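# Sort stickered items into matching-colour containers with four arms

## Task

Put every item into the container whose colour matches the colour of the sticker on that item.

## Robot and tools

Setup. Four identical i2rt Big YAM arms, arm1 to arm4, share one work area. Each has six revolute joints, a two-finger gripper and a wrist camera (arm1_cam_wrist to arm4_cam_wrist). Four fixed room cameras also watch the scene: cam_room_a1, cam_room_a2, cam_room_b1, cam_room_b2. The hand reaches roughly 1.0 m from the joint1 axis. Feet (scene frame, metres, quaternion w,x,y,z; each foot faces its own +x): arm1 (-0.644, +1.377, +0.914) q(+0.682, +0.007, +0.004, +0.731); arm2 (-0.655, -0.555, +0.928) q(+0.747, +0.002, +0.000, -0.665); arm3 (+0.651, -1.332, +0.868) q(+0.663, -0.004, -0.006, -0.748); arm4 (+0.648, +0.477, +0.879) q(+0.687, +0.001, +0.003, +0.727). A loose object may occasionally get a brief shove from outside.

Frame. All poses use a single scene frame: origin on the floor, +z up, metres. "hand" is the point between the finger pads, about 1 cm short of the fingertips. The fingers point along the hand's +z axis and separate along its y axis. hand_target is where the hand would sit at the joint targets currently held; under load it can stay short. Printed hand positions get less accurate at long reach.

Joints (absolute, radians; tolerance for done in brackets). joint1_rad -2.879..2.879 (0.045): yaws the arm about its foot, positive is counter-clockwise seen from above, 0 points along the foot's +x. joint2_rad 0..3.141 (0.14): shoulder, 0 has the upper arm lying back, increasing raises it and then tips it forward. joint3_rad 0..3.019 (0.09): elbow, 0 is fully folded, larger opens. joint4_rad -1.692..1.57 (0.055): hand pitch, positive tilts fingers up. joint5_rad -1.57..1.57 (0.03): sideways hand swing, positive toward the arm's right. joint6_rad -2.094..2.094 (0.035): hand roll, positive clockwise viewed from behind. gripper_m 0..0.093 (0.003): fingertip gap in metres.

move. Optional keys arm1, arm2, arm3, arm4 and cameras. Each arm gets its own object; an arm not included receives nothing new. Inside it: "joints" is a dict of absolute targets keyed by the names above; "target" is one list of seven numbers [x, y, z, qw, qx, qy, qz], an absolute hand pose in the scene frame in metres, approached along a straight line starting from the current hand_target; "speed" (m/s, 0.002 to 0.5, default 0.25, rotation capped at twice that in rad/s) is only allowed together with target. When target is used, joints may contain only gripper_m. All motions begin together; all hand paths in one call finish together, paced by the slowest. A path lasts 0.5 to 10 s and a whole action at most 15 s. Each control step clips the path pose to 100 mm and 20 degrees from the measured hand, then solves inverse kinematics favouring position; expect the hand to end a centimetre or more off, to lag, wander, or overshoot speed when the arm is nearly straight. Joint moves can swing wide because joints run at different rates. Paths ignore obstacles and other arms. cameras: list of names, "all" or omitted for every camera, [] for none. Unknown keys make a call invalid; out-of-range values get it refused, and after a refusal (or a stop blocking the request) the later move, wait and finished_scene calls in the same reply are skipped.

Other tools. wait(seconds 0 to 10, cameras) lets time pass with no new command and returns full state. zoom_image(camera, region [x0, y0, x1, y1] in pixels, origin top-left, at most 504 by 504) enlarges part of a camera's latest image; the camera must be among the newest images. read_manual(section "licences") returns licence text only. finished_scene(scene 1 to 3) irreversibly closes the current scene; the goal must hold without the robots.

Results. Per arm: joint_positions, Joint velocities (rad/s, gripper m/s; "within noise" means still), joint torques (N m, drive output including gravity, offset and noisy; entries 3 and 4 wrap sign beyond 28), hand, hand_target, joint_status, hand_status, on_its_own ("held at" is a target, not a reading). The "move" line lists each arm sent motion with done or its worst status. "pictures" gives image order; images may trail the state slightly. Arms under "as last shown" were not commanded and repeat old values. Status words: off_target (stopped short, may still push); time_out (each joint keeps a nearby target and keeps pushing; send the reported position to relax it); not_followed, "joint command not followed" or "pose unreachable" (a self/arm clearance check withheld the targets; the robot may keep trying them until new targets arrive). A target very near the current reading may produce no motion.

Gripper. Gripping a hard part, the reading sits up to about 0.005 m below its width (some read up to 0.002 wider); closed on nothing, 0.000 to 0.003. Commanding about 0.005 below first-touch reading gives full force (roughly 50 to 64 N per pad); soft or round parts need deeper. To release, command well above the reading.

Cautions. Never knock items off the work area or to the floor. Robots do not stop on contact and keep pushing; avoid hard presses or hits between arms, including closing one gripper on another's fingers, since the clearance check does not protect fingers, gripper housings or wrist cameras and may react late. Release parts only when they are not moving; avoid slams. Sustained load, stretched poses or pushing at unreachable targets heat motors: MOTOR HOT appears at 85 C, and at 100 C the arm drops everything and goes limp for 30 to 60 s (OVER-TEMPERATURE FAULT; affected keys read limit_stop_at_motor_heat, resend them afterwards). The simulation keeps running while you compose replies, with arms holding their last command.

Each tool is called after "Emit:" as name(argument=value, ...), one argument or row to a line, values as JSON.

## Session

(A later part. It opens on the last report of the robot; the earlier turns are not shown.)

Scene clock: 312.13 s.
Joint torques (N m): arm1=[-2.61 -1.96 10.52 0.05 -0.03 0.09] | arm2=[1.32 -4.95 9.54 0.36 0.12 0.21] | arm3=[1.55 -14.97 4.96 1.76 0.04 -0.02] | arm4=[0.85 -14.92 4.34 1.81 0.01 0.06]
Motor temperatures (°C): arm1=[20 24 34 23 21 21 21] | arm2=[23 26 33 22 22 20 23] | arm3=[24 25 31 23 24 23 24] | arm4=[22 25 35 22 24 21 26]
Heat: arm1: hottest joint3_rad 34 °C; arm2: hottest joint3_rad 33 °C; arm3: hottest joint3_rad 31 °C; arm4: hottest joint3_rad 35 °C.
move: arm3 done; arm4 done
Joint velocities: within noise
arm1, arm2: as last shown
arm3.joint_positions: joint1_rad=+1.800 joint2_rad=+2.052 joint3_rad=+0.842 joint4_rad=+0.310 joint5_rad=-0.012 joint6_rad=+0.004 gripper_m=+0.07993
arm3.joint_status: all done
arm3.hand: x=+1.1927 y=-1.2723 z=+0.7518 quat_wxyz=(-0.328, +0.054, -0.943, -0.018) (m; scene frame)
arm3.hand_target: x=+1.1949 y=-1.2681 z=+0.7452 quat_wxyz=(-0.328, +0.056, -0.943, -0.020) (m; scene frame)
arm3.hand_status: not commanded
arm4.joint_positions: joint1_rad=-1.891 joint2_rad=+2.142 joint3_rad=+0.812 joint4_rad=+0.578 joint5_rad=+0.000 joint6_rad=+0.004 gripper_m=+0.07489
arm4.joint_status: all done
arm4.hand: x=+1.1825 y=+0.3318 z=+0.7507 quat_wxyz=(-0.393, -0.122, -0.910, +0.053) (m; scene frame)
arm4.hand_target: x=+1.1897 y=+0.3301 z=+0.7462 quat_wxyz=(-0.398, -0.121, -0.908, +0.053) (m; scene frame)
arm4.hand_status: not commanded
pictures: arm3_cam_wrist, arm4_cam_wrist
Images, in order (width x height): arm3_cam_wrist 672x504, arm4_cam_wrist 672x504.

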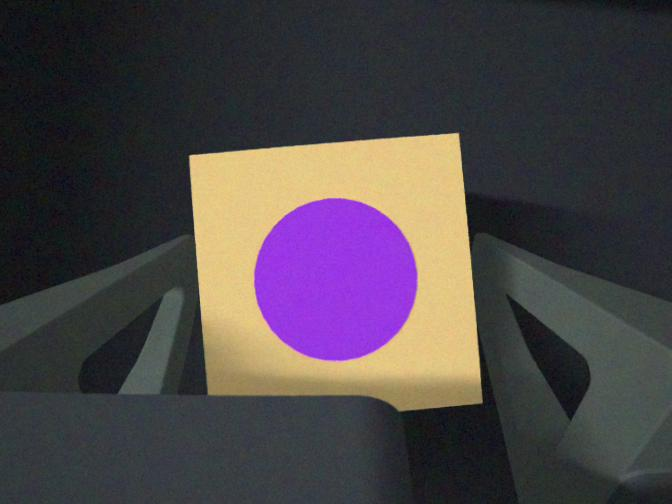

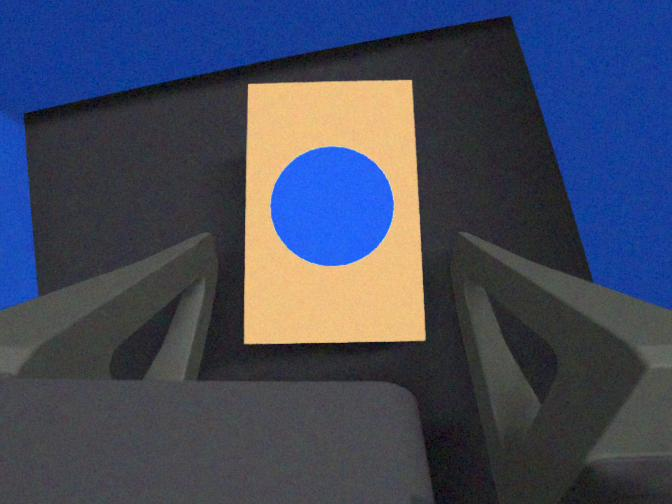

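Emit:
move(
  arm3={"target": [1.185, -1.270, 0.87, 0.3283, -0.056, 0.9427, 0.0195], "speed": 0.15},
  arm4={"target": [1.165, 0.336, 0.87, 0.3984, 0.1211, 0.9076, -0.0532], "speed": 0.15},
  cameras=[],
)

Emit:
move(
  arm3={"target": [1.05, -1.285, 1.1, 0.3283, -0.056, 0.9427, 0.0195], "speed": 0.25},
  arm4={"target": [1.03, 0.373, 1.1, 0.3984, 0.1211, 0.9076, -0.0532], "speed": 0.25},
  cameras=["arm3_cam_wrist", "arm4_cam_wrist", "cam_room_a1", "cam_room_a2"],
)

Scene clock: 321.77 s.
Joint torques (N m): arm1=[-2.55 -1.44 10.61 0.17 -0.04 0.09] | arm2=[1.38 -4.95 9.51 0.36 0.12 0.21] | arm3=[1.08 -15.38 6.04 0.98 -0.08 -0.08] | arm4=[0.44 -14.56 5.22 0.81 -0.02 0.02]
Motor temperatures (°C): arm1=[20 24 34 23 21 21 21] | arm2=[23 26 33 22 22 20 23] | arm3=[24 25 30 23 24 23 24] | arm4=[22 25 34 22 24 21 26]
Heat: arm1: hottest joint3_rad 34 °C; arm2: hottest joint3_rad 33 °C; arm3: hottest joint3_rad 30 °C; arm4: hottest joint3_rad 34 °C.
move: arm3 done; arm4 done
Joint velocities: within noise
arm1, arm2: as last shown
arm3.joint_positions: joint1_rad=+1.800 joint2_rad=+1.727 joint3_rad=+0.830 joint4_rad=+0.006 joint5_rad=-0.013 joint6_rad=+0.004 gripper_m=+0.07993
arm3.joint_status: not commanded
arm3.hand: x=+1.1882 y=-1.2710 z=+0.8716 quat_wxyz=(-0.333, +0.054, -0.941, -0.018) (m; scene frame)
arm3.hand_target: x=+1.1851 y=-1.2701 z=+0.8701 quat_wxyz=(-0.329, +0.056, -0.943, -0.019) (m; scene frame)
arm3.hand_status: done (0.004 m and 0.6 deg from the pose sent, 0.119 m and 0.3 deg at the start)
arm4.joint_positions: joint1_rad=-1.891 joint2_rad=+1.771 joint3_rad=+0.725 joint4_rad=+0.315 joint5_rad=-0.001 joint6_rad=+0.004 gripper_m=+0.07489
arm4.joint_status: not commanded
arm4.hand: x=+1.1673 y=+0.3367 z=+0.8705 quat_wxyz=(-0.402, -0.121, -0.906, +0.054) (m; scene frame)
arm4.hand_target: x=+1.1650 y=+0.3360 z=+0.8700 quat_wxyz=(-0.399, -0.121, -0.908, +0.053) (m; scene frame)
arm4.hand_status: done (0.002 m and 0.5 deg from the pose sent, 0.121 m and 0.7 deg at the start)
pictures: none
No camera images: "cameras" was empty.

Scene clock: 323.57 s.
Joint torques (N m): arm1=[-2.49 -1.96 10.69 0.18 -0.02 0.12] | arm2=[1.2 -5.01 9.5 0.32 0.12 0.21] | arm3=[0.73 -5.6 13.76 0.88 -0.07 -0.12] | arm4=[0.21 -4.66 12.55 0.85 -0.02 0]
Motor temperatures (°C): arm1=[20 24 34 23 21 21 21] | arm2=[23 25 33 22 22 20 23] | arm3=[24 25 30 23 24 23 24] | arm4=[22 25 34 22 24 21 25]
Heat: arm1: hottest joint3_rad 34 °C; arm2: hottest joint3_rad 33 °C; arm3: hottest joint3_rad 30 °C; arm4: hottest joint3_rad 34 °C.
move: arm3 off_target; arm4 off_target
Joint velocities: within noise
arm1, arm2: as last shown
arm3.joint_positions: joint1_rad=+1.800 joint2_rad=+0.982 joint3_rad=+0.781 joint4_rad=-0.737 joint5_rad=-0.019 joint6_rad=+0.002 gripper_m=+0.07993
arm3.joint_status: not commanded
arm3.hand: x=+1.0357 y=-1.2838 z=+1.0759 quat_wxyz=(-0.310, +0.056, -0.949, -0.020) (m; scene frame)
arm3.hand_target: x=+1.0490 y=-1.2852 z=+1.1001 quat_wxyz=(-0.329, +0.056, -0.943, -0.019) (m; scene frame)
arm3.hand_status: off_target (0.028 m and 2.2 deg from the pose sent, 0.267 m and 0.6 deg at the start)
arm4.joint_positions: joint1_rad=-1.891 joint2_rad=+0.894 joint3_rad=+0.634 joint4_rad=-0.514 joint5_rad=-0.003 joint6_rad=+0.004 gripper_m=+0.07489
arm4.joint_status: not commanded
arm4.hand: x=+1.0181 y=+0.3784 z=+1.0756 quat_wxyz=(-0.383, -0.122, -0.914, +0.051) (m; scene frame)
arm4.hand_target: x=+1.0290 y=+0.3733 z=+1.1000 quat_wxyz=(-0.399, -0.121, -0.907, +0.053) (m; scene frame)
arm4.hand_status: off_target (0.028 m and 2.0 deg from the pose sent, 0.270 m and 0.5 deg at the start)
pictures: arm3_cam_wrist, arm4_cam_wrist, cam_room_a1, cam_room_a2
Images, in order (width x height): arm3_cam_wrist 672x504, arm4_cam_wrist 672x504, cam_room_a1 672x504, cam_room_a2 672x504.

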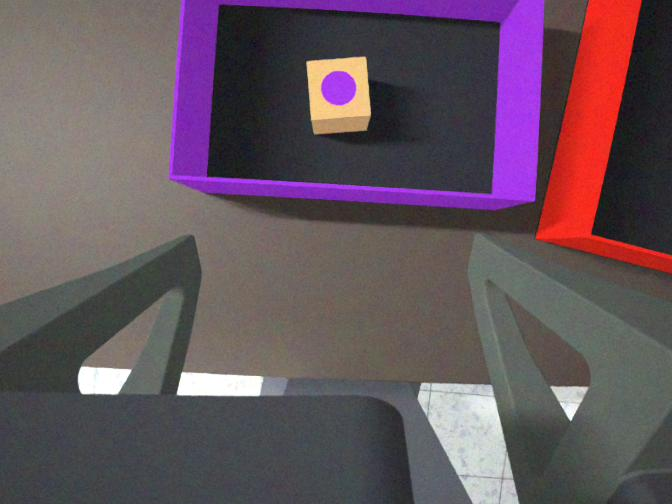

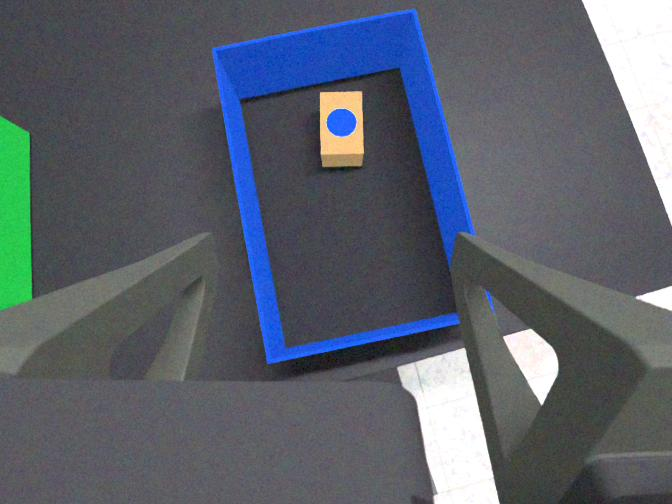

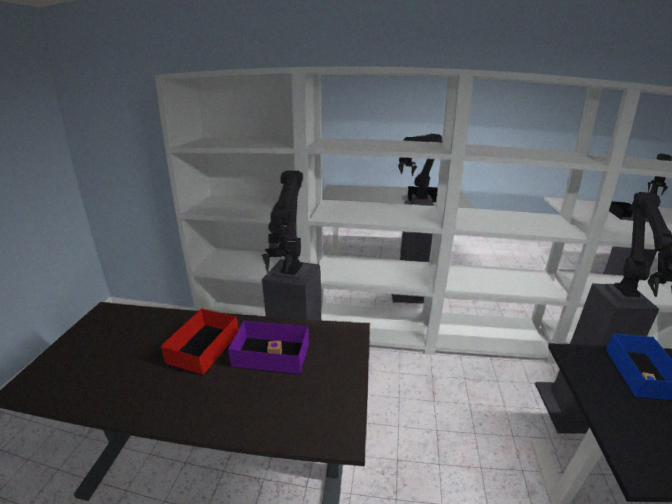

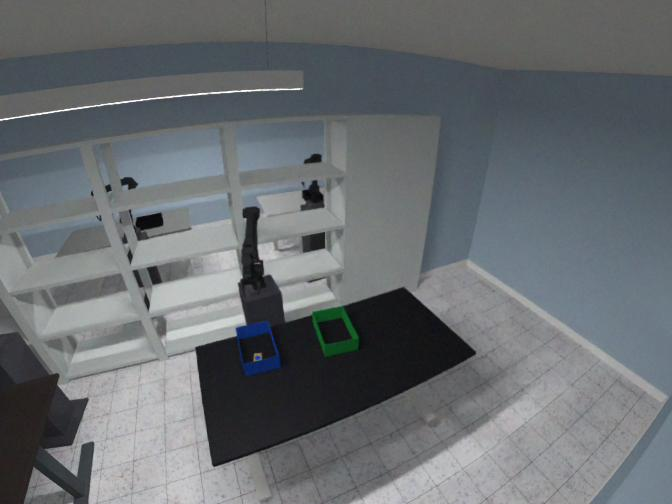

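Emit:
finished_scene(
  scene=2,
)

The scene is finished: the task was done.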